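# Push paper-loaded cart through self-closing door into yellow bay

## Task

Get the utility cart from this room, past the self-closing door, into the other room, and leave it parked in the yellow bay so that each of its four wheels sits fully inside the taped outline and touches none of the tape. The case of copy paper has to be resting in the cart's top tray by the end, entirely within the tray's edges. The door must be closed when you finish. Either robot or both may be used. Any robot that topples or is left leaning counts as a failure.

## Robot and tools

Robots: r1 and r2 are identical Hello Robot Stretch 4 units, about 1.6 m tall. Each has an omni-wheel base (rim within 0.23 m of its centre), a lift riding a mast, an arm that telescopes forward, a wrist with yaw, pitch and roll, and a two-finger gripper. Each reports everything in its own frames, so where one robot stands relative to the other is known only from camera images, lidar_m and wrist_depth_mm.

Frames (metres, radians): the base frame sits on the floor beneath the base centre, x forward, y left, z up; hand_pose, a point between the open fingertips, is given in it and is only approximate. The odometry frame is the base frame as it was at scene start. base_odometry integrates wheel rotation, so slip shows up as travel; its heading runs -3.142 to 3.142, left positive. If turned_by_wheels and turned_by_imu, totalled over one move, disagree by more than roughly 0.1 rad, the base likely slid or struck something and the heading is off by about that gap.

move: arguments r1, r2, cameras, blocking. blocking must be false or the call is refused; the call comes back in about half a second while motion continues. Under a robot name you may give:
- base: relative offsets from where the base last reported itself (or from its current spot if a move was still running). translate_m, forward positive, -2 to 2 m; strafe_m, leftward positive, -2 to 2 m; rotate_rad, counter-clockwise from above positive, -3.2 to 3.2. Only translate_m and strafe_m may be combined (straight-line drive, no turning).
- joints: absolute targets by name. lift_m 0 to 1.2; arm_m 0 to 0.55 (extension); wrist_yaw_rad -1.134 to 4.276 (0 ahead, left positive, 3.14 stowed back); wrist_pitch_rad -1.117 to 4.259 (0 level, 1.57 pointing down); wrist_roll_rad -1.117 to 4.259 (positive clockwise seen from behind); gripper_m -0.038 to 0.141, fingertip gap, with a fixed bias up to 0.015. Done tolerances: 0.004 for lift, arm and gripper, 0.02 rad for wrist joints. Joint targets outside range are clipped; other out-of-range values refuse the call; unknown keys make it invalid.
- speeds: per-joint top speed (wrist joints, lift_m, arm_m), not gripper.
- pace: slow, default, fast or max. Base tops out at 0.1/0.3/0.4/0.6 m/s; a raised lift lowers the base cap.
- contact_limits: 0 (gentlest) to 1 per key (arm_m, lift_m, translate_m, strafe_m, rotate_rad), default 0.5, placed beside its own command. A base limit persists until a later action names base. Even at 0 the arm needs a firm 15 to 40 N push to stop.
- end_of_arm: "enable_torque" alone, to revive a wrist or gripper motor after torque_fault.
A robot left out gets nothing new but keeps running earlier motions. A new move overrides only the targets it names. No action runs past about 14 s (time_out). cameras: list of names from r1_/r2_ head, head_left, head_right, wrist cameras, or all; [] for none.

Results: per-robot base_status and joint_status (moving, done, off_target, contact_stop, time_out, limit_stop_at_own_body, limit_stop_at_tilt, torque_fault); a line "move:" summarising each commanded robot; "earlier move" after wait(0); on_its_own for unrequested behaviour (slack joints, held-at targets, unusual servo current, tilt drift); "as last shown" for robots not named, whose unchanged lines repeat the previous values; "pictures" lists image order. Images may lag the state slightly. A refused call, or any stop you did not order, cancels the later move, wait and finished_scene calls in the same reply.

Readings: lidar_m has 12 distances, 30-degree sectors, first straight ahead then counter-clockwise (4th left, 7th behind, 10th right); "-" means nothing seen or closer than 0.25 m; it sees from ~0.15 m up and misses glass and thin legs. wrist_depth_mm is a 7x7 grid of depths, 100 to 2000 mm, top-left first. base_tilt gives forward and right lean in degrees with a fixed error up to ~3. motor_effort is percent of maximum (peak in brackets); servo_current is in mA for wrist and gripper servos.

wait: seconds 0 to 10; returns early once a commanded robot settles. stop: brakes all your running motions and re-brakes slack wheels. zoom_image: camera plus region [x0, y0, x1, y1] in pixels of that camera's latest image, at most 504 by 504. finished_scene: scene, the current scene's number; irreversible, and the result must hold without the robots.

Gripping: command a gap more than 0.015 narrower than the object, about 0.06 narrower to resist pulling; -0.02 or below closes fully behind a handle. Neither the reading nor done proves a grasp; look for a rise in gripper servo_current.

Avoid: any firm contact between robots, including one gripper closing on the other robot's fingers; once bases touch, further millimetres press hard. Two robots given equal commands may travel differently by up to 3 cm per metre, which can tip robots sharing a load. Lean above 6 degrees freezes lift, arm and wheels. Driving, turning or stopping with over 1 kg held and arm_m beyond 0.2 risks tipping, worse at fast paces; steady high pushes or pulls can too. Self-collision stops arise with the gripper over the base at low lift (below ~0.2, ~0.45 pointing down), with pitch up combined with roll, with yaw plus pitch below about -1.1, and from stowed-wrist tilts or rolls. Keep lift contact limit at least 0.3 for 2 kg. Do not drop the paper case, let the door slam, strike the cart or walls hard, or leave slack joints sagging. Loose objects may occasionally be nudged by outside forces. Your thinking time lets the scene run on.

Each tool is called after "Emit:" by a JSON object that holds its "op" and its "data", one argument or row to a line.

## Session

Emit:
{"op": "move", "data": {
  "blocking": false
}}

Scene clock: 0.00 s.
r1.base_odometry: x=+0.000 y=+0.000 heading=+0.000
r1.turned_by_wheels: +0.000
r1.turned_by_imu: +0.000
r1.base_tilt: forward=-1.6 right=+1.3
r1.lidar_m: 1.92 2.25 3.81 1.93 0.97 0.84 0.83 0.93 0.77 0.76 0.93 1.59
r1.base_status: not commanded
r1.joint_positions: lift_m=+0.127 arm_m=+0.000 wrist_yaw_rad=+3.089 wrist_pitch_rad=+0.002 wrist_roll_rad=+0.000 gripper_m=+0.056
r1.joint_status: not commanded
r1.measured_speeds: all 0
r1.motor_effort: lift_m=+20 arm_m=-4 wheel_0=+0 wheel_1=+1 wheel_2=+1
r1.servo_current: wrist_yaw_rad=39 wrist_pitch_rad=46 wrist_roll_rad=65 gripper_m=39
r1.hand_pose: x=-0.1125 y=+0.1024 z=+0.3046 quat_wxyz=(+0.026, -0.001, +0.000, +1.000) (m; r1's base frame)
r1.wrist_depth_mm: 137 138 - - - - - / 113 139 - - - - - / 117 140 224 - - - - / 137 161 - - - - - / - - - - - - - / - - 191 - 187 - - / 842 759 750 788 788 732 768
r2.base_odometry: x=+0.000 y=+0.000 heading=+0.000
r2.turned_by_wheels: +0.000
r2.turned_by_imu: +0.000
r2.base_tilt: forward=-0.6 right=+0.1
r2.lidar_m: 2.02 1.45 1.40 1.49 2.01 2.22 2.34 3.17 1.60 3.62 2.59 2.46
r2.base_status: not commanded
r2.joint_positions: lift_m=+0.295 arm_m=+0.000 wrist_yaw_rad=+3.133 wrist_pitch_rad=+0.002 wrist_roll_rad=+0.000 gripper_m=+0.056
r2.joint_status: not commanded
r2.measured_speeds: all 0
r2.motor_effort: lift_m=+18 arm_m=-4 wheel_0=+0 wheel_1=-1 wheel_2=+0
r2.servo_current: wrist_yaw_rad=46 wrist_pitch_rad=39 wrist_roll_rad=46 gripper_m=59
r2.hand_pose: x=-0.1167 y=+0.0898 z=+0.4727 quat_wxyz=(+0.004, -0.001, +0.000, +1.000) (m; r2's base frame)
r2.wrist_depth_mm: - 140 - - - - - / - 126 150 - - - - / - 130 185 - - - - / 144 143 272 - - - - / 229 - - - - - - / 226 1576 196 1576 190 1618 1464 / 226 1060 1138 - - 1025 1060
pictures: r1_head_camera, r1_head_left_camera, r1_head_right_camera, r1_wrist_camera, r2_head_camera, r2_head_left_camera, r2_head_right_camera, r2_wrist_camera
Images, in order (width x height): r1_head_camera 420x560, r1_head_left_camera 420x672, r1_head_right_camera 420x672, r1_wrist_camera 616x392, r2_head_camera 420x560, r2_head_left_camera 420x672, r2_head_right_camera 420x672, r2_wrist_camera 616x392.

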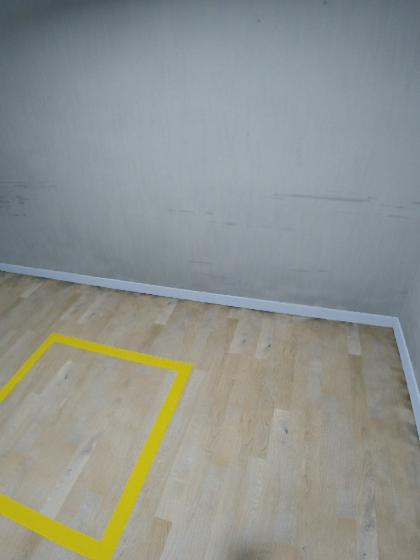

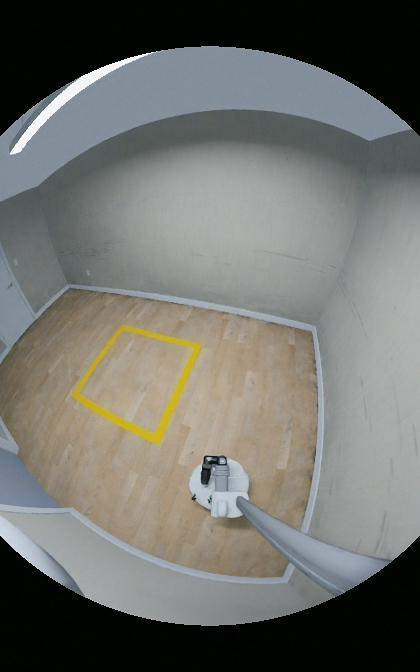

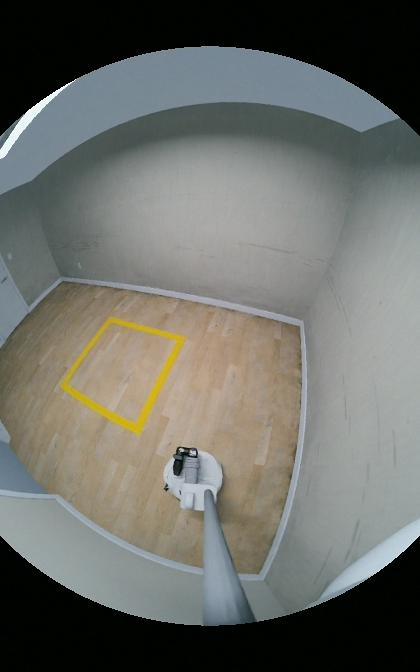

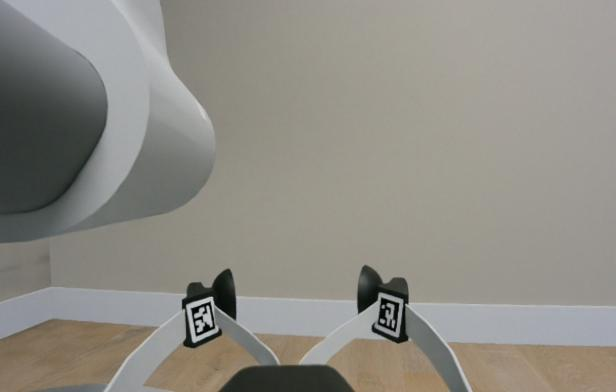

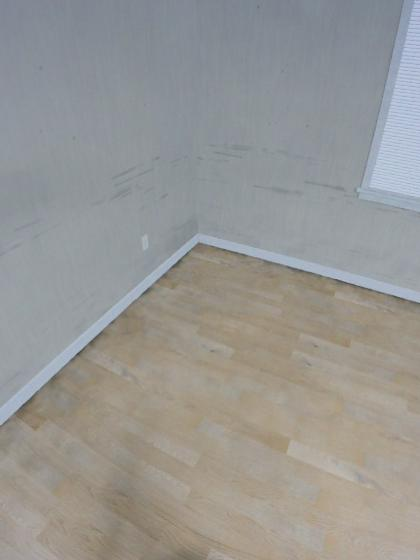

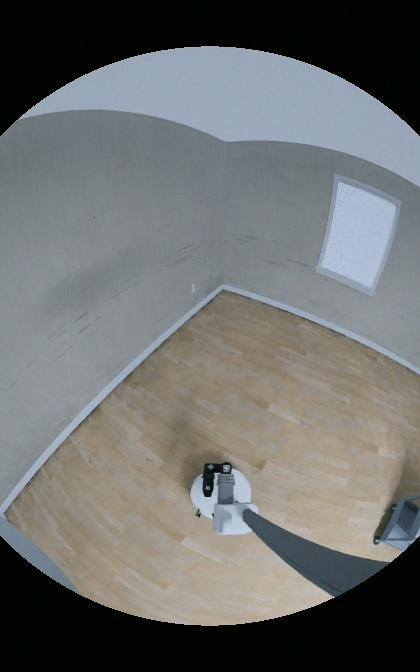

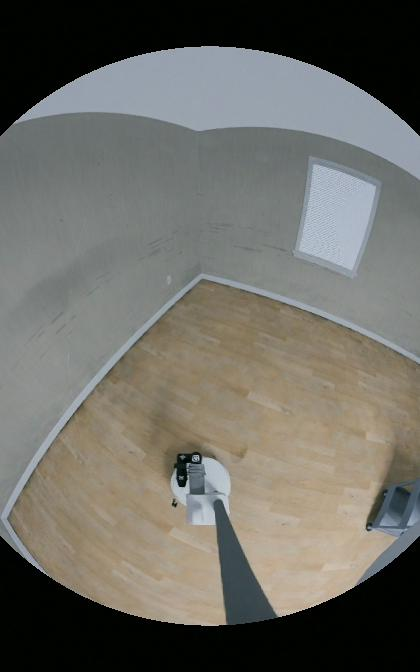

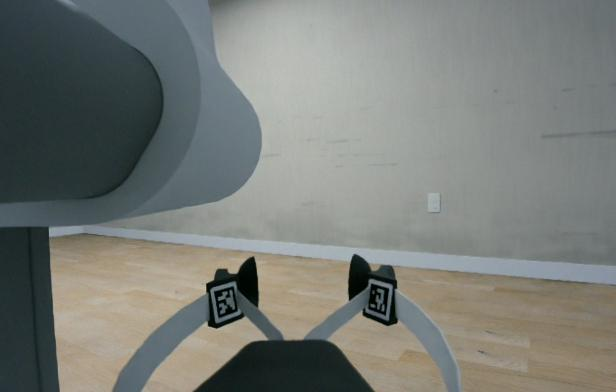

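Emit:
{"op": "move", "data": {
  "blocking": false,
  "r1": {"base":{"rotate_rad":1.3}},
  "r2": {"base":{"rotate_rad":-1.5}},
  "cameras": []
}}

Emit:
{"op": "wait", "data": {
  "seconds": 2,
  "cameras": ["r1_head_camera","r1_head_left_camera","r2_head_camera","r2_head_left_camera","r2_head_right_camera"]
}}

Scene clock: 3.97 s.
move: r1 moving; r2 moving
r1.base_odometry: x=+0.000 y=+0.000 heading=+0.252
r1.turned_by_wheels: +0.252
r1.turned_by_imu: +0.252
r1.base_tilt: forward=-1.6 right=+1.2
r1.lidar_m: 2.01 2.71 3.69 1.25 0.88 0.82 0.88 0.83 0.77 0.80 1.10 1.91
r1.base_status: rotate_rad moving
r1.joint_positions: lift_m=+0.127 arm_m=+0.000 wrist_yaw_rad=+3.089 wrist_pitch_rad=+0.002 wrist_roll_rad=+0.000 gripper_m=+0.056
r1.joint_status: not commanded
r1.measured_speeds: translate_m=-0.001 strafe_m=-0.001 rotate_rad=+0.980 lift_m=+0.000 arm_m=+0.000 wrist_yaw_rad=+0.000 wrist_pitch_rad=+0.000 wrist_roll_rad=+0.000
r1.motor_effort: lift_m=+20(20) arm_m=-4(4) wheel_0=-7(9) wheel_1=-8(8) wheel_2=-6(7)
r1.servo_current: wrist_yaw_rad=33(59) wrist_pitch_rad=46(46) wrist_roll_rad=39(59) gripper_m=46(46)
r1.hand_pose: x=-0.1125 y=+0.1024 z=+0.3046 quat_wxyz=(+0.026, -0.001, +0.000, +1.000) (m; r1's base frame)
r1.wrist_depth_mm: 136 138 - - - - - / 113 139 - - - - - / 114 140 225 - - - - / 137 160 - - - - - / - - - - - - - / - 1060 189 - 187 - - / 798 750 750 809 750 691 723
r2.base_odometry: x=+0.000 y=+0.000 heading=-0.252
r2.turned_by_wheels: -0.252
r2.turned_by_imu: -0.244
r2.base_tilt: forward=-0.7 right=+0.0
r2.lidar_m: 2.47 1.65 1.39 1.39 1.65 2.24 2.26 2.65 1.61 1.66 2.89 2.47
r2.base_status: rotate_rad moving
r2.joint_positions: lift_m=+0.295 arm_m=+0.000 wrist_yaw_rad=+3.133 wrist_pitch_rad=+0.002 wrist_roll_rad=+0.000 gripper_m=+0.056
r2.joint_status: not commanded
r2.measured_speeds: translate_m=+0.000 strafe_m=+0.000 rotate_rad=-0.974 lift_m=+0.000 arm_m=+0.000 wrist_yaw_rad=+0.000 wrist_pitch_rad=+0.000 wrist_roll_rad=+0.000
r2.motor_effort: lift_m=+18(18) arm_m=-3(4) wheel_0=+6(10) wheel_1=+9(10) wheel_2=+9(11)
r2.servo_current: wrist_yaw_rad=52(52) wrist_pitch_rad=39(46) wrist_roll_rad=33(52) gripper_m=52(52)
r2.hand_pose: x=-0.1167 y=+0.0898 z=+0.4727 quat_wxyz=(+0.004, -0.001, +0.000, +1.000) (m; r2's base frame)
r2.wrist_depth_mm: - 140 - - - - - / - 126 150 - - - - / - 130 184 - - - - / 144 143 272 - - - - / 229 - - - - - - / 227 1576 196 1537 190 1618 1430 / 226 1078 1138 - - 1042 1078
pictures: none
No camera images: "cameras" was empty.

Scene clock: 5.37 s.
earlier move: r1 done; r2 moving
r1.base_odometry: x=+0.000 y=+0.000 heading=+1.300
r1.turned_by_wheels: +1.048
r1.turned_by_imu: +1.053
r1.base_tilt: forward=-1.6 right=+1.3
r1.lidar_m: 3.79 1.27 0.88 0.83 0.88 0.82 0.76 0.82 1.08 1.93 1.97 2.66
r1.base_status: done
r1.joint_positions: lift_m=+0.127 arm_m=+0.000 wrist_yaw_rad=+3.089 wrist_pitch_rad=+0.002 wrist_roll_rad=+0.000 gripper_m=+0.056
r1.joint_status: not commanded
r1.measured_speeds: all 0
r1.motor_effort: lift_m=+20(20) arm_m=-4(4) wheel_0=-3(11) wheel_1=-1(10) wheel_2=-1(8)
r1.servo_current: wrist_yaw_rad=46(65) wrist_pitch_rad=52(52) wrist_roll_rad=52(65) gripper_m=39(46)
r1.hand_pose: x=-0.1125 y=+0.1024 z=+0.3046 quat_wxyz=(+0.026, -0.001, +0.000, +1.000) (m; r1's base frame)
r1.wrist_depth_mm: 136 138 - - - - - / 113 139 - - - - - / 118 140 229 - - - - / 137 162 - - - - - / - - - - - - - / - - 190 - 187 - - / 788 715 759 143 788 778 820
r2.base_odometry: x=+0.000 y=+0.000 heading=-1.499
r2.turned_by_wheels: -1.248
r2.turned_by_imu: -1.215
r2.base_tilt: forward=-0.7 right=+0.1
r2.lidar_m: 3.32 2.55 2.48 1.89 1.45 1.40 1.51 2.22 2.22 2.37 3.49 1.60
r2.base_status: rotate_rad moving
r2.joint_positions: lift_m=+0.295 arm_m=+0.000 wrist_yaw_rad=+3.133 wrist_pitch_rad=+0.002 wrist_roll_rad=+0.000 gripper_m=+0.056
r2.joint_status: not commanded
r2.measured_speeds: all 0
r2.motor_effort: lift_m=+18(18) arm_m=-4(4) wheel_0=+2(12) wheel_1=+1(11) wheel_2=+3(11)
r2.servo_current: wrist_yaw_rad=39(59) wrist_pitch_rad=46(46) wrist_roll_rad=52(52) gripper_m=46(59)
r2.hand_pose: x=-0.1167 y=+0.0898 z=+0.4727 quat_wxyz=(+0.004, -0.001, +0.000, +1.000) (m; r2's base frame)
r2.wrist_depth_mm: - 141 - - - - - / - 126 141 - - - - / - 130 185 - - - - / 144 144 264 - - - - / 229 - - - - - - / 228 1576 196 1336 190 - - / 227 1060 1138 - - 1025 1078
wait: 1.40 of 2 s (r1 has come to rest)
pictures: r1_head_camera, r1_head_left_camera, r2_head_camera, r2_head_left_camera, r2_head_right_camera
Images, in order (width x height): r1_head_camera 420x560, r1_head_left_camera 420x672, r2_head_camera 420x560, r2_head_left_camera 420x672, r2_head_right_camera 420x672.

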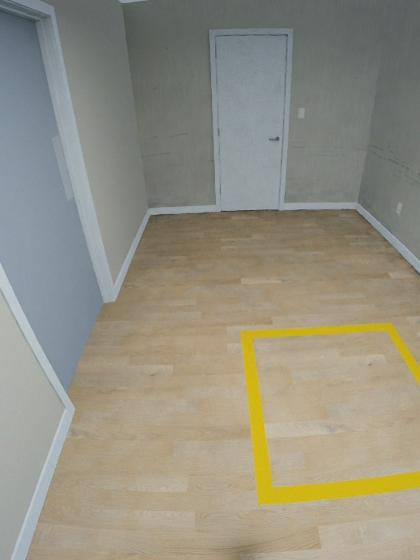

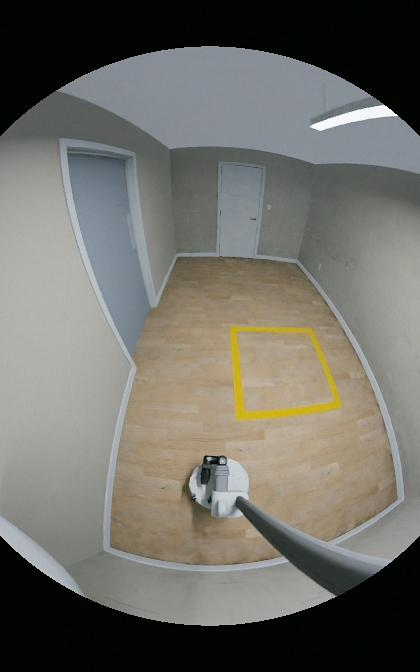

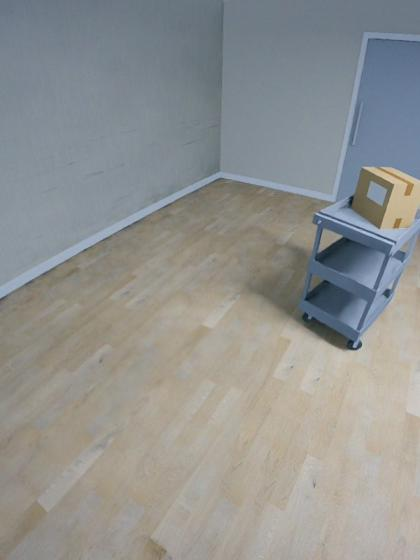

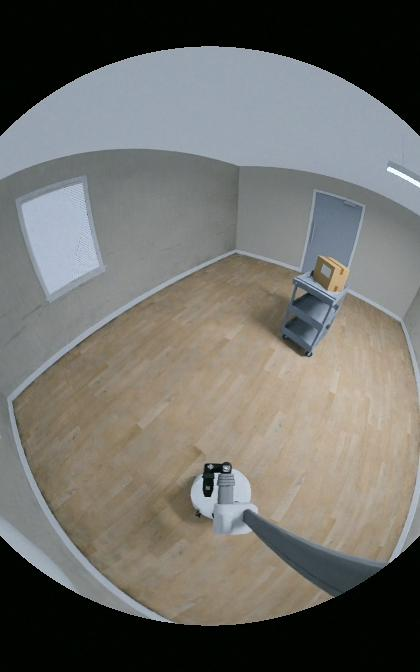

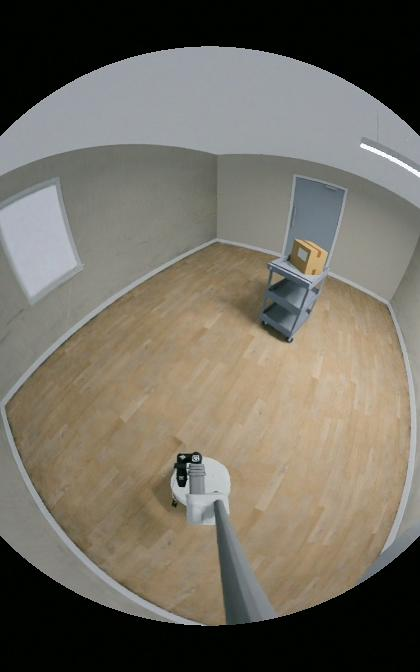

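Emit:
{"op": "zoom_image", "data": {
  "camera": "r2_head_camera",
  "region": [260, 20, 420, 370]
}}

Emit:
{"op": "zoom_image", "data": {
  "camera": "r2_head_right_camera",
  "region": [230, 160, 370, 360]
}}

Emit:
{"op": "zoom_image", "data": {
  "camera": "r1_head_left_camera",
  "region": [50, 120, 350, 440]
}}

Emit:
{"op": "move", "data": {
  "blocking": false,
  "r1": {"base":{"rotate_rad":1.0}},
  "r2": {"base":{"rotate_rad":-0.5}},
  "cameras": []
}}

Emit:
{"op": "wait", "data": {
  "seconds": 2,
  "cameras": []
}}

Emit:
{"op": "wait", "data": {
  "seconds": 0.5,
  "cameras": ["r1_head_camera","r1_head_left_camera","r2_head_camera","r2_head_left_camera","r2_head_right_camera"]
}}

Scaled by 1.440 from the camera's 420x560 image, which has a finer 1200x1600 frame.

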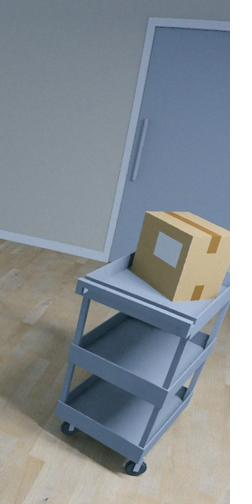

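Scaled by 2.520 from the camera's 420x672 image, which has a finer 600x960 frame.

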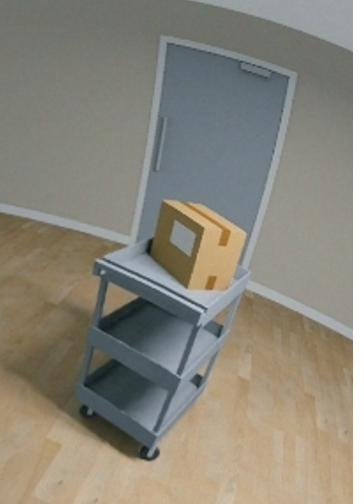

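Scaled by 1.575 from the camera's 420x672 image, which has a finer 600x960 frame.

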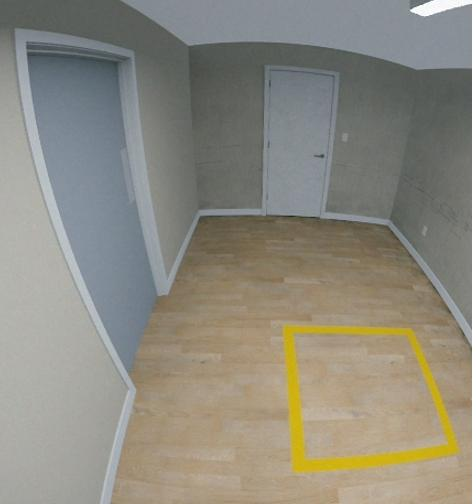

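Scene clock: 19.57 s.
earlier move: r2 done
move: r1 moving; r2 moving
r1.base_odometry: x=+0.000 y=+0.000 heading=+1.552
r1.turned_by_wheels: +0.252
r1.turned_by_imu: +0.253
r1.base_tilt: forward=-1.6 right=+1.3
r1.lidar_m: 2.01 1.03 0.86 0.84 0.95 0.77 0.76 0.88 1.51 1.96 2.20 3.65
r1.base_status: rotate_rad moving
r1.joint_positions: lift_m=+0.127 arm_m=+0.000 wrist_yaw_rad=+3.089 wrist_pitch_rad=+0.002 wrist_roll_rad=+0.000 gripper_m=+0.056
r1.joint_status: not commanded
r1.measured_speeds: translate_m=+0.000 strafe_m=+0.000 rotate_rad=+0.970 lift_m=+0.000 arm_m=+0.000 wrist_yaw_rad=+0.000 wrist_pitch_rad=+0.000 wrist_roll_rad=+0.000
r1.motor_effort: lift_m=+20(20) arm_m=-4(4) wheel_0=-9(9) wheel_1=-8(8) wheel_2=-7(8)
r1.servo_current: wrist_yaw_rad=46(59) wrist_pitch_rad=39(46) wrist_roll_rad=46(65) gripper_m=46(52)
r1.hand_pose: x=-0.1125 y=+0.1024 z=+0.3046 quat_wxyz=(+0.026, -0.001, +0.000, +1.000) (m; r1's base frame)
r1.wrist_depth_mm: 136 139 - - - - - / 113 139 - - - - - / 118 140 229 - - - - / 137 162 - - - - - / - - - - - - - / - - 190 - 187 - - / 854 750 759 143 750 732 759
r2.base_odometry: x=+0.000 y=+0.000 heading=-1.752
r2.turned_by_wheels: -0.252
r2.turned_by_imu: -0.244
r2.base_tilt: forward=-0.7 right=+0.1
r2.lidar_m: 1.71 2.78 2.50 2.50 1.59 1.41 1.43 1.72 2.22 2.25 2.73 1.61
r2.base_status: rotate_rad moving
r2.joint_positions: lift_m=+0.295 arm_m=+0.000 wrist_yaw_rad=+3.133 wrist_pitch_rad=+0.002 wrist_roll_rad=+0.000 gripper_m=+0.056
r2.joint_status: not commanded
r2.measured_speeds: translate_m=+0.000 strafe_m=+0.000 rotate_rad=-0.976 lift_m=+0.000 arm_m=+0.000 wrist_yaw_rad=+0.000 wrist_pitch_rad=+0.000 wrist_roll_rad=+0.000
r2.motor_effort: lift_m=+18(18) arm_m=-4(4) wheel_0=+6(9) wheel_1=+9(10) wheel_2=+10(11)
r2.servo_current: wrist_yaw_rad=52(52) wrist_pitch_rad=39(46) wrist_roll_rad=39(52) gripper_m=52(52)
r2.hand_pose: x=-0.1167 y=+0.0898 z=+0.4727 quat_wxyz=(+0.004, -0.001, +0.000, +1.000) (m; r2's base frame)
r2.wrist_depth_mm: - 141 - - - - - / - 127 142 - - - - / - 130 185 - - - - / 144 143 207 - - - - / 229 - - - - - - / 228 1576 195 1308 191 - - / 226 1078 1138 - - 1042 1078
pictures: none
No camera images: "cameras" was empty.

Scene clock: 20.37 s.
earlier move: r1 moving; r2 done
r1.base_odometry: x=+0.000 y=+0.000 heading=+2.287
r1.turned_by_wheels: +0.735
r1.turned_by_imu: +0.739
r1.base_tilt: forward=-1.6 right=+1.3
r1.lidar_m: 0.90 0.83 0.85 0.82 0.76 0.79 1.04 1.94 1.97 2.53 3.91 1.35
r1.base_status: rotate_rad moving
r1.joint_positions: lift_m=+0.127 arm_m=+0.000 wrist_yaw_rad=+3.089 wrist_pitch_rad=+0.002 wrist_roll_rad=+0.000 gripper_m=+0.056
r1.joint_status: not commanded
r1.measured_speeds: translate_m=+0.000 strafe_m=-0.001 rotate_rad=+0.249 lift_m=+0.000 arm_m=+0.000 wrist_yaw_rad=+0.000 wrist_pitch_rad=+0.000 wrist_roll_rad=+0.000
r1.motor_effort: lift_m=+20(20) arm_m=-4(4) wheel_0=-3(10) wheel_1=-2(9) wheel_2=-1(8)
r1.servo_current: wrist_yaw_rad=39(72) wrist_pitch_rad=39(46) wrist_roll_rad=52(65) gripper_m=39(52)
r1.hand_pose: x=-0.1125 y=+0.1024 z=+0.3046 quat_wxyz=(+0.026, -0.001, +0.000, +1.000) (m; r1's base frame)
r1.wrist_depth_mm: 137 139 - - - - - / 113 139 - - - - - / 118 139 229 - - - - / 137 162 - - - - - / 1661 1983 - - - - - / 1160 1182 193 1118 188 - - / 842 750 759 798 788 131 -
r2.base_odometry: x=+0.000 y=+0.000 heading=-1.999
r2.turned_by_wheels: -0.247
r2.turned_by_imu: -0.241
r2.base_tilt: forward=-0.7 right=+0.1
r2.lidar_m: 1.62 3.24 2.54 2.49 1.85 1.43 1.41 1.56 2.26 2.23 2.43 3.57
r2.base_status: done
r2.joint_positions: lift_m=+0.295 arm_m=+0.000 wrist_yaw_rad=+3.133 wrist_pitch_rad=+0.002 wrist_roll_rad=+0.000 gripper_m=+0.056
r2.joint_status: not commanded
r2.measured_speeds: all 0
r2.motor_effort: lift_m=+18(18) arm_m=-4(4) wheel_0=+2(9) wheel_1=+3(10) wheel_2=+4(11)
r2.servo_current: wrist_yaw_rad=46(52) wrist_pitch_rad=33(46) wrist_roll_rad=52(59) gripper_m=46(52)
r2.hand_pose: x=-0.1167 y=+0.0898 z=+0.4727 quat_wxyz=(+0.004, -0.001, +0.000, +1.000) (m; r2's base frame)
r2.wrist_depth_mm: - 141 - - - - - / - 126 142 - - - - / - 130 185 - - - - / 144 143 207 - - - - / 220 - - - - - - / 220 1430 193 170 190 - 1308 / 227 1060 1160 - - 1060 1042
wait: 0.80 of 2 s (r2 has come to rest)
pictures: none
No camera images: "cameras" was empty.

Scene clock: 20.77 s.
earlier move: r1 done
r1.base_odometry: x=+0.000 y=+0.000 heading=+2.299
r1.turned_by_wheels: +0.012
r1.turned_by_imu: +0.012
r1.base_tilt: forward=-1.6 right=+1.2
r1.lidar_m: 0.88 0.82 0.87 0.80 0.76 0.80 1.05 1.95 2.00 2.58 3.90 1.33
r1.base_status: done
r1.joint_positions: lift_m=+0.127 arm_m=+0.000 wrist_yaw_rad=+3.089 wrist_pitch_rad=+0.002 wrist_roll_rad=+0.000 gripper_m=+0.056
r1.joint_status: not commanded
r1.measured_speeds: all 0
r1.motor_effort: lift_m=+20(20) arm_m=-4(4) wheel_0=-4(10) wheel_1=-2(9) wheel_2=-2(8)
r1.servo_current: wrist_yaw_rad=52(72) wrist_pitch_rad=46(46) wrist_roll_rad=52(65) gripper_m=39(52)
r1.hand_pose: x=-0.1125 y=+0.1024 z=+0.3046 quat_wxyz=(+0.026, -0.001, +0.000, +1.000) (m; r1's base frame)
r1.wrist_depth_mm: 136 139 - - - - - / 113 139 - - - - - / 118 140 229 - - - - / 137 162 - - - - - / 1756 1921 1921 - - - - / 1205 1205 193 1078 187 - - / 842 750 759 798 788 131 -
r2.base_odometry: x=+0.000 y=+0.000 heading=-1.999
r2.turned_by_wheels: +0.000
r2.turned_by_imu: +0.000
r2.base_tilt: forward=-0.7 right=+0.0
r2.lidar_m: 1.61 3.23 2.53 2.50 1.84 1.44 1.40 1.54 2.26 2.22 2.43 3.56
r2.base_status: done
r2.joint_positions: lift_m=+0.295 arm_m=+0.000 wrist_yaw_rad=+3.133 wrist_pitch_rad=+0.002 wrist_roll_rad=+0.000 gripper_m=+0.056
r2.joint_status: not commanded
r2.measured_speeds: all 0
r2.motor_effort: lift_m=+18(18) arm_m=-4(4) wheel_0=+1(9) wheel_1=+3(10) wheel_2=+4(11)
r2.servo_current: wrist_yaw_rad=52(52) wrist_pitch_rad=33(46) wrist_roll_rad=46(59) gripper_m=52(52)
r2.hand_pose: x=-0.1167 y=+0.0898 z=+0.4727 quat_wxyz=(+0.004, -0.001, +0.000, +1.000) (m; r2's base frame)
r2.wrist_depth_mm: - 141 - - - - - / - 126 142 - - - - / - 130 184 - - - - / 144 143 207 - - - - / 220 - - - - - - / 220 1464 193 171 190 - 1308 / 226 1060 1160 - - 1042 1060
wait: 0.40 of 0.5 s (r1 has come to rest)
pictures: r1_head_camera, r1_head_left_camera, r2_head_camera, r2_head_left_camera, r2_head_right_camera
Images, in order (width x height): r1_head_camera 420x560, r1_head_left_camera 420x672, r2_head_camera 420x560, r2_head_left_camera 420x672, r2_head_right_camera 420x672.

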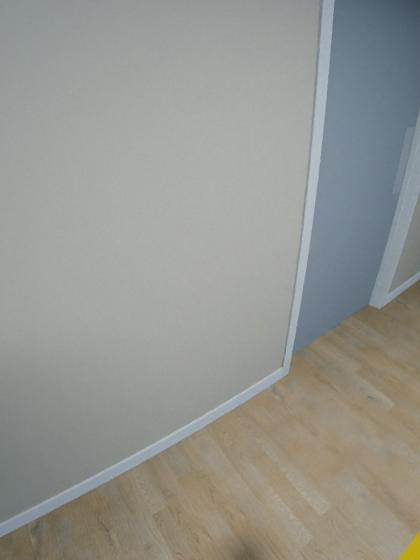

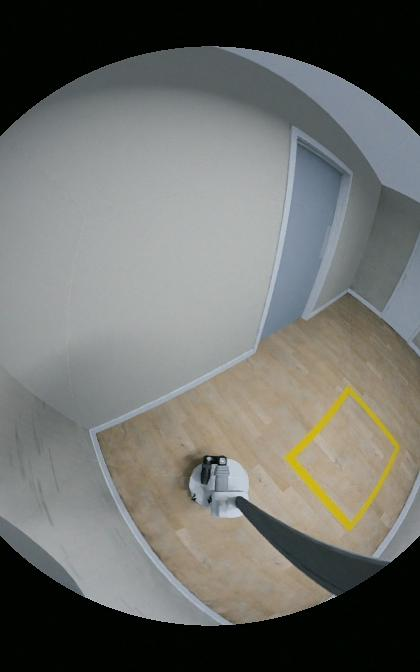

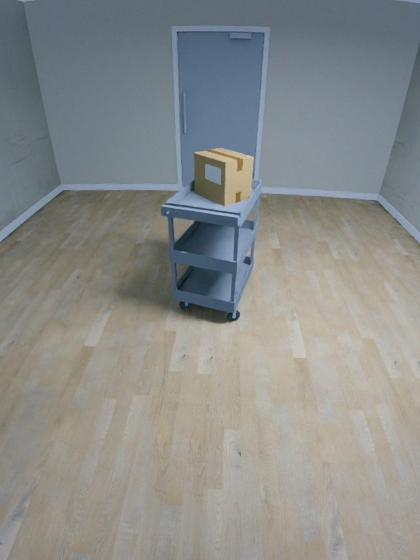

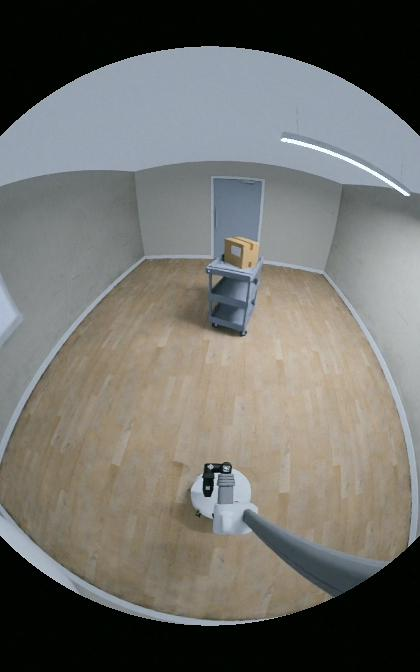

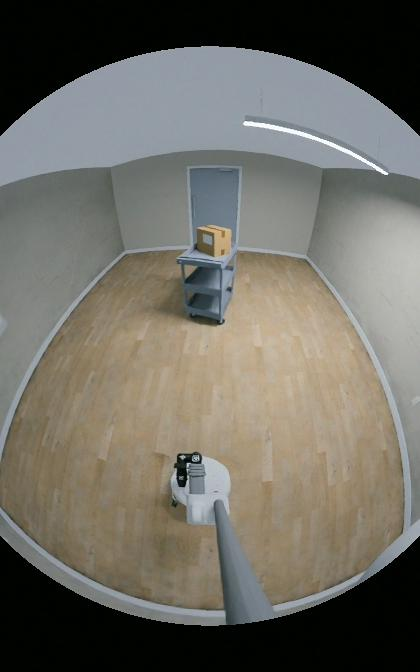

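Emit:
{"op": "move", "data": {
  "blocking": false,
  "r1": {"base":{"rotate_rad":0.56},"joints":{"lift_m":0.5}},
  "r2": {"base":{"translate_m":0.6},"joints":{"lift_m":0.8,"wrist_yaw_rad":0.0}},
  "cameras": []
}}

Emit:
{"op": "wait", "data": {
  "seconds": 2.5,
  "cameras": []
}}

Emit:
{"op": "move", "data": {
  "blocking": false,
  "r1": {"base":{"strafe_m":-1.7,"translate_m":-0.15},"joints":{"wrist_yaw_rad":0.0,"gripper_m":-0.02}},
  "cameras": ["r2_head_camera","r2_head_left_camera","r2_head_right_camera","r2_wrist_camera"]
}}

Emit:
{"op": "zoom_image", "data": {
  "camera": "r2_head_camera",
  "region": [90, 100, 330, 420]
}}

Scene clock: 89.67 s.
move: r1 moving; r2 moving
r1.base_odometry: x=+0.000 y=+0.000 heading=+2.551
r1.turned_by_wheels: +0.252
r1.turned_by_imu: +0.253
r1.base_tilt: forward=-1.6 right=+1.3
r1.lidar_m: 0.83 0.84 0.96 0.78 0.76 0.86 1.39 1.94 2.16 3.39 2.27 1.05
r1.base_status: rotate_rad moving
r1.joint_positions: lift_m=+0.164 arm_m=+0.000 wrist_yaw_rad=+3.089 wrist_pitch_rad=+0.002 wrist_roll_rad=+0.000 gripper_m=+0.056
r1.joint_status: lift_m moving
r1.measured_speeds: translate_m=+0.000 strafe_m=+0.002 rotate_rad=+0.968 lift_m=+0.146 arm_m=+0.000 wrist_yaw_rad=+0.000 wrist_pitch_rad=+0.000 wrist_roll_rad=+0.000
r1.motor_effort: lift_m=+27(27) arm_m=-4(4) wheel_0=-6(8) wheel_1=-7(9) wheel_2=-8(8)
r1.servo_current: wrist_yaw_rad=46(65) wrist_pitch_rad=33(46) wrist_roll_rad=59(65) gripper_m=39(46)
r1.hand_pose: x=-0.1125 y=+0.1024 z=+0.3421 quat_wxyz=(+0.026, -0.001, +0.000, +1.000) (m; r1's base frame)
r1.wrist_depth_mm: 136 139 - - - - - / 113 139 - - - - - / 118 140 272 - - - - / 137 162 - - - - - / - - - - - - - / 1281 1336 194 1308 188 - - / 917 820 820 891 878 759 -
r2.base_odometry: x=-0.013 y=-0.028 heading=-1.999
r2.turned_by_wheels: +0.000
r2.turned_by_imu: +0.001
r2.base_tilt: forward=-0.8 right=+0.1
r2.lidar_m: 1.60 3.24 2.53 2.49 1.87 1.48 1.44 1.55 2.28 2.24 2.39 3.60
r2.base_status: translate_m moving
r2.joint_positions: lift_m=+0.333 arm_m=+0.000 wrist_yaw_rad=+2.571 wrist_pitch_rad=+0.002 wrist_roll_rad=+0.000 gripper_m=+0.056
r2.joint_status: lift_m moving; wrist_yaw_rad moving
r2.measured_speeds: translate_m=+0.121 strafe_m=-0.001 rotate_rad=+0.002 lift_m=+0.146 arm_m=+0.000 wrist_yaw_rad=-1.733 wrist_pitch_rad=+0.000 wrist_roll_rad=+0.000
r2.motor_effort: lift_m=+23(24) arm_m=-4(4) wheel_0=+6(10) wheel_1=+8(8) wheel_2=-13(13)
r2.servo_current: wrist_yaw_rad=72(143) wrist_pitch_rad=33(46) wrist_roll_rad=52(59) gripper_m=46(52)
r2.hand_pose: x=-0.0245 y=+0.2294 z=+0.5103 quat_wxyz=(+0.282, -0.001, +0.000, +0.960) (m; r2's base frame)
r2.wrist_depth_mm: - - - - - - - / - - - - - - - / - - - - - - - / - - - - - - - / - - - - - - - / - - 190 1397 190 1661 1537 / 1229 1138 1229 - - 1118 1118
pictures: none
No camera images: "cameras" was empty.

Scene clock: 91.70 s.
earlier move: r1 done; r2 moving
r1.base_odometry: x=+0.000 y=+0.000 heading=+2.859
r1.turned_by_wheels: +0.307
r1.turned_by_imu: +0.309
r1.base_tilt: forward=-1.6 right=+1.3
r1.lidar_m: 0.83 0.87 0.80 0.75 0.81 1.08 1.91 2.01 2.66 3.94 1.30 0.90
r1.base_status: done
r1.joint_positions: lift_m=+0.499 arm_m=+0.000 wrist_yaw_rad=+3.089 wrist_pitch_rad=+0.002 wrist_roll_rad=+0.000 gripper_m=+0.056
r1.joint_status: all done
r1.measured_speeds: all 0
r1.motor_effort: lift_m=+25(28) arm_m=-4(4) wheel_0=-1(8) wheel_1=-1(9) wheel_2=+0(8)
r1.servo_current: wrist_yaw_rad=46(72) wrist_pitch_rad=39(52) wrist_roll_rad=52(72) gripper_m=33(46)
r1.hand_pose: x=-0.1125 y=+0.1024 z=+0.6771 quat_wxyz=(+0.026, -0.001, +0.000, +1.000) (m; r1's base frame)
r1.wrist_depth_mm: 136 139 - - - - - / 113 139 - - - - - / 117 140 270 - - - - / 137 161 - - - - - / - - - - - - - / - - 193 - 187 - - / 1756 1499 1576 154 1576 - -
r2.base_odometry: x=-0.226 y=-0.496 heading=-1.998
r2.turned_by_wheels: +0.000
r2.turned_by_imu: +0.001
r2.base_tilt: forward=-0.6 right=+0.1
r2.lidar_m: 1.08 3.17 2.49 2.42 2.53 1.97 1.95 2.10 2.31 2.29 2.48 1.48
r2.base_status: translate_m moving
r2.joint_positions: lift_m=+0.796 arm_m=+0.000 wrist_yaw_rad=+0.003 wrist_pitch_rad=+0.002 wrist_roll_rad=+0.000 gripper_m=+0.056
r2.joint_status: lift_m moving; wrist_yaw_rad moving
r2.measured_speeds: translate_m=+0.170 strafe_m=+0.000 rotate_rad=+0.005 lift_m=+0.049 arm_m=+0.000 wrist_yaw_rad=+0.000 wrist_pitch_rad=+0.000 wrist_roll_rad=+0.000
r2.motor_effort: lift_m=+25(26) arm_m=-4(4) wheel_0=+5(10) wheel_1=+4(9) wheel_2=-2(14)
r2.servo_current: wrist_yaw_rad=78(150) wrist_pitch_rad=39(46) wrist_roll_rad=39(65) gripper_m=46(52)
r2.hand_pose: x=+0.4596 y=-0.0866 z=+0.9742 quat_wxyz=(+1.000, +0.000, +0.001, +0.001) (m; r2's base frame)
r2.wrist_depth_mm: - - - - - - - / - - - - - - - / - - - - - - - / - - - 1336 1205 - - / - - - 1281 1205 - - / - - 196 1576 188 - - / - - - - - - -
wait: 2.03 of 2.5 s (r1 has come to rest)
pictures: none
No camera images: "cameras" was empty.

Scene clock: 92.20 s.
earlier move: r2 moving
move: r1 moving
r1.base_odometry: x=+0.013 y=+0.032 heading=+2.859
r1.turned_by_wheels: +0.000
r1.turned_by_imu: +0.000
r1.base_tilt: forward=-1.6 right=+1.3
r1.lidar_m: 0.82 0.88 0.87 0.79 0.84 1.10 1.90 2.01 2.65 3.90 1.30 0.90
r1.base_status: translate_m moving; strafe_m moving
r1.joint_positions: lift_m=+0.499 arm_m=+0.000 wrist_yaw_rad=+2.503 wrist_pitch_rad=+0.002 wrist_roll_rad=+0.000 gripper_m=+0.037
r1.joint_status: wrist_yaw_rad moving; gripper_m moving
r1.measured_speeds: translate_m=-0.012 strafe_m=-0.133 rotate_rad=+0.006 lift_m=+0.000 arm_m=+0.000 wrist_yaw_rad=-1.822 wrist_pitch_rad=+0.000 wrist_roll_rad=+0.000
r1.motor_effort: lift_m=+25(25) arm_m=-4(4) wheel_0=+7(9) wheel_1=-11(11) wheel_2=+4(5)
r1.servo_current: wrist_yaw_rad=91(117) wrist_pitch_rad=39(46) wrist_roll_rad=52(59) gripper_m=98(98)
r1.hand_pose: x=-0.0084 y=+0.2421 z=+0.6771 quat_wxyz=(+0.314, -0.001, +0.000, +0.949) (m; r1's base frame)
r1.wrist_depth_mm: - - - - - - - / - - - - - - - / - - - - - - - / - - - - - - - / - - - - - - - / - - 193 - 187 - - / 1576 1537 1499 138 152 - -
r2.base_odometry: x=-0.247 y=-0.543 heading=-1.998
r2.turned_by_wheels: +0.000
r2.turned_by_imu: +0.000
r2.base_tilt: forward=-0.7 right=+0.0
r2.lidar_m: 1.02 3.17 2.51 2.42 2.59 2.06 2.00 2.18 2.35 2.29 2.47 1.37
r2.base_status: translate_m moving
r2.joint_positions: lift_m=+0.800 arm_m=+0.000 wrist_yaw_rad=+0.003 wrist_pitch_rad=+0.002 wrist_roll_rad=+0.000 gripper_m=+0.056
r2.joint_status: all done
r2.measured_speeds: translate_m=+0.045 strafe_m=+0.000 rotate_rad=-0.001 lift_m=+0.000 arm_m=+0.000 wrist_yaw_rad=+0.000 wrist_pitch_rad=+0.000 wrist_roll_rad=+0.000
r2.motor_effort: lift_m=+21(22) arm_m=-4(4) wheel_0=+3(6) wheel_1=+4(5) wheel_2=-4(5)
r2.servo_current: wrist_yaw_rad=46(59) wrist_pitch_rad=46(46) wrist_roll_rad=46(52) gripper_m=46(52)
r2.hand_pose: x=+0.4596 y=-0.0866 z=+0.9775 quat_wxyz=(+1.000, +0.000, +0.001, +0.001) (m; r2's base frame)
r2.wrist_depth_mm: - - - - - - - / - - - - - - - / - - - - - - - / - - - 1281 1160 - - / - - - 1160 1138 - - / - - 196 1499 188 - - / - - - - - - -
pictures: r2_head_camera, r2_head_left_camera, r2_head_right_camera, r2_wrist_camera
Images, in order (width x height): r2_head_camera 420x560, r2_head_left_camera 420x672, r2_head_right_camera 420x672, r2_wrist_camera 616x392.

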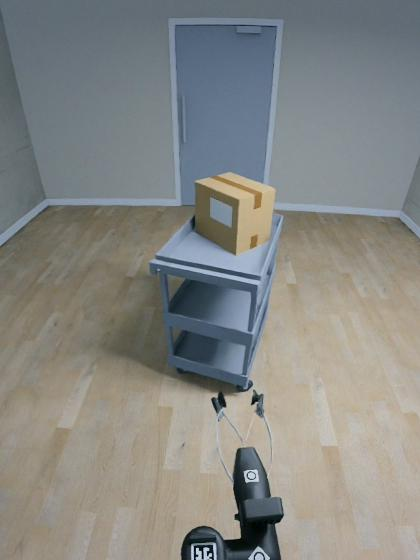

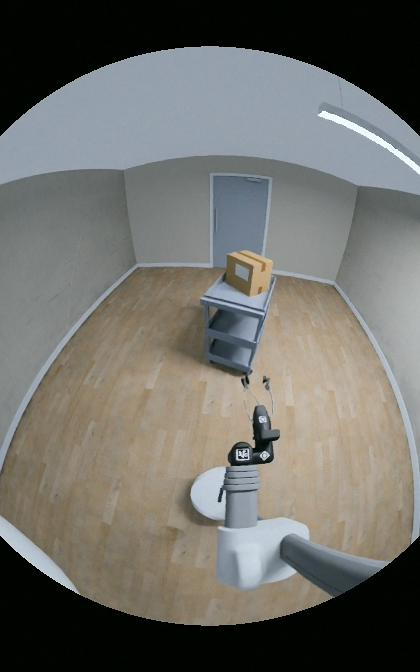

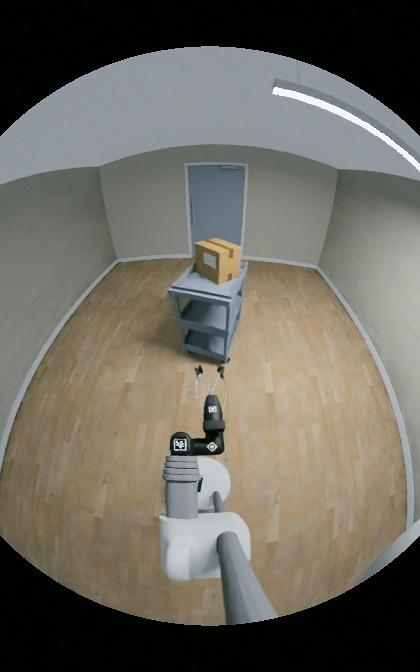

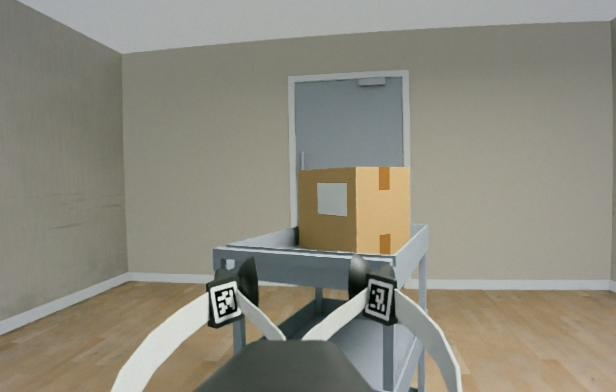

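Scaled by 1.575 from the camera's 420x560 image, which has a finer 1200x1600 frame.

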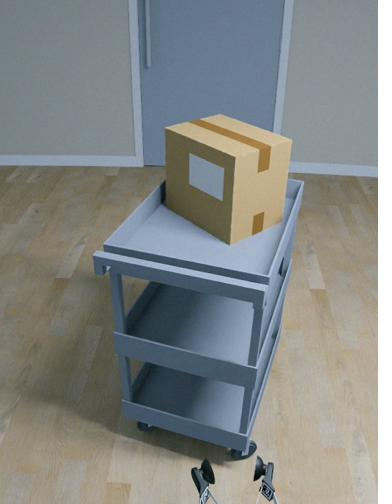

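Emit:
{"op": "move", "data": {
  "blocking": false,
  "r2": {"base":{"translate_m":0.30,"strafe_m":0.284},"joints":{"lift_m":0.85,"wrist_pitch_rad":0.6,"gripper_m":0.1}},
  "cameras": []
}}

Emit:
{"op": "wait", "data": {
  "seconds": 2,
  "cameras": []
}}

Emit:
{"op": "wait", "data": {
  "seconds": 1,
  "cameras": []
}}

Emit:
{"op": "move", "data": {
  "blocking": false,
  "r2": {"base":{"rotate_rad":-0.27}},
  "cameras": []
}}

Emit:
{"op": "wait", "data": {
  "seconds": 1.5,
  "cameras": ["r1_head_camera","r1_head_left_camera","r2_head_camera","r2_wrist_camera"]
}}

Emit:
{"op": "zoom_image", "data": {
  "camera": "r2_head_camera",
  "region": [90, 100, 330, 420]
}}

Scene clock: 109.00 s.
earlier move: r1 done; r2 done
move: r2 moving
r1.base_odometry: x=+0.618 y=+1.591 heading=+2.859
r1.turned_by_wheels: +0.000
r1.turned_by_imu: -0.011
r1.base_tilt: forward=-1.6 right=+1.3
r1.lidar_m: 1.15 1.19 1.46 2.45 2.50 1.80 1.69 1.73 2.32 2.25 1.65 1.15
r1.base_status: done
r1.joint_positions: lift_m=+0.500 arm_m=+0.000 wrist_yaw_rad=+0.003 wrist_pitch_rad=+0.002 wrist_roll_rad=+0.000 gripper_m=-0.019
r1.joint_status: all done
r1.measured_speeds: all 0
r1.motor_effort: lift_m=+24(24) arm_m=-4(4) wheel_0=+1(2) wheel_1=+0(1) wheel_2=+1(1)
r1.servo_current: wrist_yaw_rad=52(65) wrist_pitch_rad=39(46) wrist_roll_rad=52(52) gripper_m=52(59)
r1.hand_pose: x=+0.4596 y=-0.0866 z=+0.6772 quat_wxyz=(+1.000, +0.000, +0.001, +0.001) (m; r1's base frame)
r1.wrist_depth_mm: - - - 960 976 - - / - - - 960 976 - - / - - - - 976 - - / - - - - 991 - - / - - - - 976 - - / - - 183 199 179 - - / - 132 163 146 144 - -
r2.base_odometry: x=-0.238 y=-0.577 heading=-1.999
r2.turned_by_wheels: +0.000
r2.turned_by_imu: +0.002
r2.base_tilt: forward=-0.6 right=+0.0
r2.lidar_m: 1.01 3.14 2.44 2.39 2.62 2.07 2.04 2.20 2.34 2.30 2.52 1.12
r2.base_status: translate_m moving; strafe_m moving
r2.joint_positions: lift_m=+0.835 arm_m=+0.000 wrist_yaw_rad=+0.003 wrist_pitch_rad=+0.527 wrist_roll_rad=+0.000 gripper_m=+0.075
r2.joint_status: lift_m moving; wrist_pitch_rad moving; gripper_m moving
r2.measured_speeds: translate_m=+0.092 strafe_m=+0.086 rotate_rad=-0.001 lift_m=+0.099 arm_m=+0.000 wrist_yaw_rad=+0.000 wrist_pitch_rad=+1.084 wrist_roll_rad=+0.000
r2.motor_effort: lift_m=+21(24) arm_m=-4(4) wheel_0=-2(7) wheel_1=+10(12) wheel_2=-10(12)
r2.servo_current: wrist_yaw_rad=39(52) wrist_pitch_rad=46(104) wrist_roll_rad=39(59) gripper_m=104(104)
r2.hand_pose: x=+0.4204 y=-0.0867 z=+0.8681 quat_wxyz=(+0.965, +0.000, +0.260, +0.001) (m; r2's base frame)
r2.wrist_depth_mm: - - - 1118 991 - - / - - - 1118 1042 - - / - - - - 1397 - - / - - - - 1921 1983 1921 / 1661 1661 1618 - 1499 1576 1537 / 1366 1336 190 1255 188 1308 1281 / 1182 1118 1160 - 1118 1098 1118
pictures: none
No camera images: "cameras" was empty.

Scene clock: 111.00 s.
earlier move: r2 moving
r1.base_odometry: x=+0.618 y=+1.591 heading=+2.859
r1.turned_by_wheels: +0.000
r1.turned_by_imu: +0.000
r1.base_tilt: forward=-1.6 right=+1.3
r1.lidar_m: 1.17 1.18 1.50 2.44 2.51 1.80 1.68 1.76 2.33 2.24 1.67 1.15
r1.base_status: done
r1.joint_positions: lift_m=+0.500 arm_m=+0.000 wrist_yaw_rad=+0.003 wrist_pitch_rad=+0.002 wrist_roll_rad=+0.000 gripper_m=-0.019
r1.joint_status: all done
r1.measured_speeds: all 0
r1.motor_effort: lift_m=+24(24) arm_m=-4(4) wheel_0=+2(2) wheel_1=+0(1) wheel_2=+1(1)
r1.servo_current: wrist_yaw_rad=46(72) wrist_pitch_rad=39(52) wrist_roll_rad=39(72) gripper_m=52(65)
r1.hand_pose: x=+0.4596 y=-0.0866 z=+0.6772 quat_wxyz=(+1.000, +0.000, +0.001, +0.001) (m; r1's base frame)
r1.wrist_depth_mm: - - - 960 976 - - / - - - 960 946 - - / - - - - 991 - - / - - - - 991 - - / - - - - 991 - - / - - 183 199 179 - - / - 132 163 146 144 - -
r2.base_odometry: x=-0.115 y=-0.936 heading=-1.999
r2.turned_by_wheels: +0.000
r2.turned_by_imu: +0.001
r2.base_tilt: forward=-0.7 right=+0.1
r2.lidar_m: 0.83 2.77 2.19 2.11 2.31 2.31 2.27 2.47 2.66 2.58 2.83 0.82
r2.base_status: translate_m moving; strafe_m moving
r2.joint_positions: lift_m=+0.850 arm_m=+0.000 wrist_yaw_rad=+0.003 wrist_pitch_rad=+0.598 wrist_roll_rad=+0.000 gripper_m=+0.100
r2.joint_status: all done
r2.measured_speeds: translate_m=+0.009 strafe_m=+0.008 rotate_rad=-0.001 lift_m=+0.000 arm_m=+0.000 wrist_yaw_rad=+0.000 wrist_pitch_rad=+0.000 wrist_roll_rad=+0.000
r2.motor_effort: lift_m=+21(24) arm_m=-4(4) wheel_0=-2(9) wheel_1=+2(12) wheel_2=-6(13)
r2.servo_current: wrist_yaw_rad=52(65) wrist_pitch_rad=39(104) wrist_roll_rad=39(65) gripper_m=52(104)
r2.hand_pose: x=+0.4094 y=-0.0868 z=+0.8655 quat_wxyz=(+0.956, +0.000, +0.295, +0.001) (m; r2's base frame)
r2.wrist_depth_mm: - - - - 866 741 759 / - - - - 627 564 492 / - - - - - - 1025 / 1808 1756 1808 1708 - - 931 / 1464 1464 1430 1397 809 - 1336 / 1229 1255 195 1229 185 831 1182 / 1098 1078 1098 - 1078 - 1060
wait: 2.00 s; no rest
pictures: none
No camera images: "cameras" was empty.

Scene clock: 111.33 s.
earlier move: r2 done
r1.base_odometry: x=+0.618 y=+1.591 heading=+2.859
r1.turned_by_wheels: +0.000
r1.turned_by_imu: +0.000
r1.base_tilt: forward=-1.6 right=+1.3
r1.lidar_m: 1.16 1.19 1.47 2.44 2.51 1.78 1.68 1.73 2.30 2.23 1.67 1.16
r1.base_status: done
r1.joint_positions: lift_m=+0.500 arm_m=+0.000 wrist_yaw_rad=+0.003 wrist_pitch_rad=+0.002 wrist_roll_rad=+0.000 gripper_m=-0.019
r1.joint_status: all done
r1.measured_speeds: all 0
r1.motor_effort: lift_m=+24(24) arm_m=-4(4) wheel_0=+1(2) wheel_1=+0(1) wheel_2=+1(1)
r1.servo_current: wrist_yaw_rad=46(72) wrist_pitch_rad=33(52) wrist_roll_rad=52(72) gripper_m=52(65)
r1.hand_pose: x=+0.4596 y=-0.0866 z=+0.6772 quat_wxyz=(+1.000, +0.000, +0.001, +0.001) (m; r1's base frame)
r1.wrist_depth_mm: - - - 960 960 - - / - - - 976 946 - - / - - - - 991 - - / - - - - 1025 - - / - - - - 976 - - / - - 183 198 179 - - / - 133 163 147 144 - -
r2.base_odometry: x=-0.115 y=-0.936 heading=-1.999
r2.turned_by_wheels: +0.000
r2.turned_by_imu: +0.000
r2.base_tilt: forward=-0.6 right=+0.1
r2.lidar_m: 0.82 2.77 2.18 2.13 2.29 2.31 2.27 2.47 2.65 2.61 2.84 0.82
r2.base_status: done
r2.joint_positions: lift_m=+0.850 arm_m=+0.000 wrist_yaw_rad=+0.003 wrist_pitch_rad=+0.598 wrist_roll_rad=+0.000 gripper_m=+0.100
r2.joint_status: all done
r2.measured_speeds: all 0
r2.motor_effort: lift_m=+21(24) arm_m=-4(4) wheel_0=-2(9) wheel_1=+2(12) wheel_2=-5(13)
r2.servo_current: wrist_yaw_rad=52(65) wrist_pitch_rad=39(104) wrist_roll_rad=46(65) gripper_m=46(104)
r2.hand_pose: x=+0.4094 y=-0.0868 z=+0.8655 quat_wxyz=(+0.956, +0.000, +0.295, +0.001) (m; r2's base frame)
r2.wrist_depth_mm: - - - - 866 741 768 / - - - - 627 559 492 / - - - - - - 1025 / 1808 1756 1756 1708 - - 931 / 1464 1430 1397 1430 809 - 1366 / 1255 1255 195 1229 185 842 1205 / 1098 1078 1098 - 1118 - 1042
wait: 0.33 of 1 s (r2 has come to rest)
pictures: none
No camera images: "cameras" was empty.

Scene clock: 111.83 s.
move: r2 moving
r1: as last shown
r1.lidar_m: 1.15 1.19 1.47 2.44 2.53 1.79 1.69 1.74 2.32 2.25 1.66 1.16
r1.servo_current: wrist_yaw_rad=65(65) wrist_pitch_rad=46(46) wrist_roll_rad=52(52) gripper_m=52(65)
r1.wrist_depth_mm: - - - 976 976 - - / - - - 976 960 - - / - - - - 991 - - / - - - - 976 - - / - - - - 976 - - / - - 183 198 179 - - / - 133 163 147 144 - -
r2.base_odometry: x=-0.115 y=-0.936 heading=-2.214
r2.turned_by_wheels: -0.215
r2.turned_by_imu: -0.210
r2.base_tilt: forward=-0.7 right=+0.1
r2.lidar_m: 0.82 3.45 2.31 2.08 2.19 2.46 2.28 2.32 2.78 2.59 2.66 0.83
r2.base_status: rotate_rad moving
r2.joint_positions: lift_m=+0.850 arm_m=+0.000 wrist_yaw_rad=+0.003 wrist_pitch_rad=+0.598 wrist_roll_rad=+0.000 gripper_m=+0.100
r2.joint_status: not commanded
r2.measured_speeds: translate_m=+0.000 strafe_m=-0.001 rotate_rad=-0.494 lift_m=+0.000 arm_m=+0.000 wrist_yaw_rad=-0.002 wrist_pitch_rad=+0.001 wrist_roll_rad=+0.000
r2.motor_effort: lift_m=+21(21) arm_m=-4(4) wheel_0=+4(10) wheel_1=+4(10) wheel_2=+5(11)
r2.servo_current: wrist_yaw_rad=52(52) wrist_pitch_rad=39(46) wrist_roll_rad=52(52) gripper_m=46(52)
r2.hand_pose: x=+0.4094 y=-0.0868 z=+0.8655 quat_wxyz=(+0.956, +0.000, +0.295, +0.001) (m; r2's base frame)
r2.wrist_depth_mm: - - - 891 798 - - / - - - - 621 580 - / - - - - - - - / 1808 1756 1756 - - 1618 1618 / 1499 1464 1464 - 798 1397 1366 / 1255 1229 195 162 192 1205 1205 / 1098 1078 1118 - 1078 1060 1060
pictures: none
No camera images: "cameras" was empty.

Scene clock: 112.37 s.
earlier move: r2 done
r1.base_odometry: x=+0.618 y=+1.591 heading=+2.859
r1.turned_by_wheels: +0.000
r1.turned_by_imu: +0.000
r1.base_tilt: forward=-1.6 right=+1.3
r1.lidar_m: 1.14 1.19 1.48 2.44 2.51 1.80 1.67 1.75 2.32 2.25 1.65 1.16
r1.base_status: not commanded
r1.joint_positions: lift_m=+0.500 arm_m=+0.000 wrist_yaw_rad=+0.003 wrist_pitch_rad=+0.002 wrist_roll_rad=+0.000 gripper_m=-0.019
r1.joint_status: not commanded
r1.measured_speeds: all 0
r1.motor_effort: lift_m=+24(24) arm_m=-4(4) wheel_0=+2(2) wheel_1=+0(1) wheel_2=+1(2)
r1.servo_current: wrist_yaw_rad=39(65) wrist_pitch_rad=39(46) wrist_roll_rad=46(59) gripper_m=59(65)
r1.hand_pose: x=+0.4596 y=-0.0866 z=+0.6772 quat_wxyz=(+1.000, +0.000, +0.001, +0.001) (m; r1's base frame)
r1.wrist_depth_mm: - - - 960 976 - - / - - - 976 960 - - / - - - - 991 - - / - - - - 976 - - / - - - - 960 - - / - - 183 198 180 - - / - 132 163 147 144 - -
r2.base_odometry: x=-0.115 y=-0.937 heading=-2.268
r2.turned_by_wheels: -0.054
r2.turned_by_imu: -0.052
r2.base_tilt: forward=-0.7 right=+0.1
r2.lidar_m: 0.82 3.57 2.39 2.12 2.14 2.53 2.26 2.31 2.83 2.58 2.64 0.84
r2.base_status: done
r2.joint_positions: lift_m=+0.850 arm_m=+0.000 wrist_yaw_rad=+0.003 wrist_pitch_rad=+0.598 wrist_roll_rad=+0.000 gripper_m=+0.100
r2.joint_status: not commanded
r2.measured_speeds: all 0
r2.motor_effort: lift_m=+21(21) arm_m=-4(4) wheel_0=+2(10) wheel_1=+2(10) wheel_2=+5(11)
r2.servo_current: wrist_yaw_rad=46(59) wrist_pitch_rad=39(46) wrist_roll_rad=46(52) gripper_m=46(52)
r2.hand_pose: x=+0.4094 y=-0.0868 z=+0.8655 quat_wxyz=(+0.956, +0.000, +0.295, +0.001) (m; r2's base frame)
r2.wrist_depth_mm: - - - 854 854 - - / - - - - 627 - - / - - - - 1060 - - / 1808 1808 1756 - 798 1708 1661 / 1464 1430 1430 - 1205 1397 1397 / 1255 1255 193 163 187 1205 1182 / 1118 1078 1098 - 1098 1060 1060
wait: 0.53 of 1.5 s (r2 has come to rest)
pictures: r1_head_camera, r1_head_left_camera, r2_head_camera, r2_wrist_camera
Images, in order (width x height): r1_head_camera 420x560, r1_head_left_camera 420x672, r2_head_camera 420x560, r2_wrist_camera 616x392.

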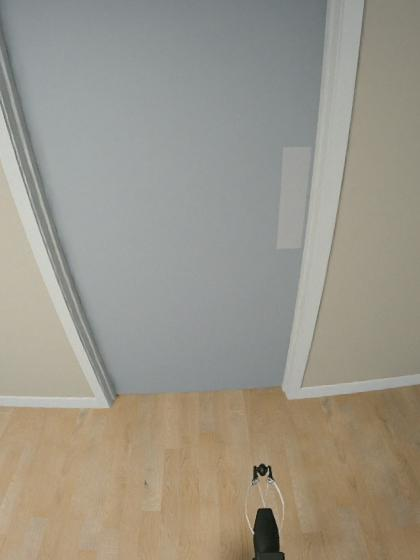

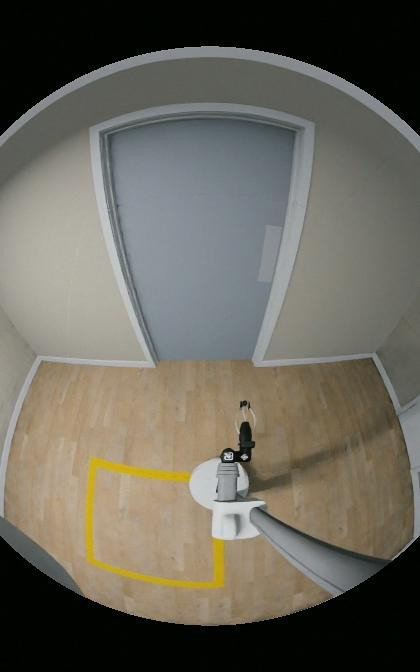

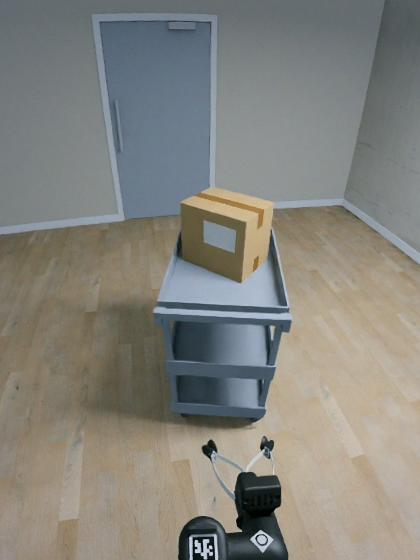

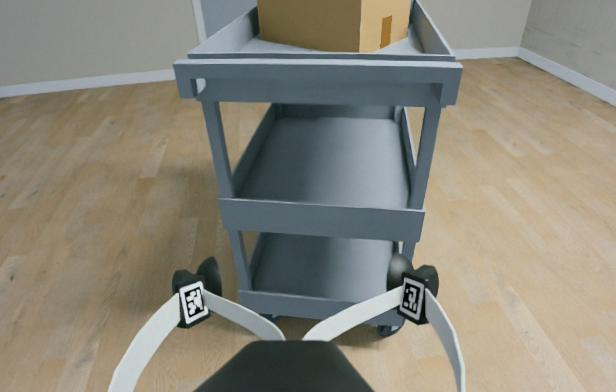

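Scaled by 1.575 from the camera's 420x560 image, which has a finer 1200x1600 frame.

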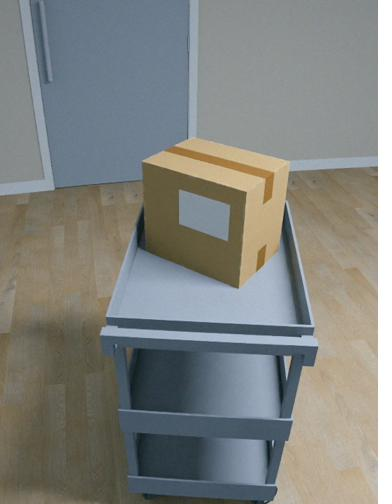

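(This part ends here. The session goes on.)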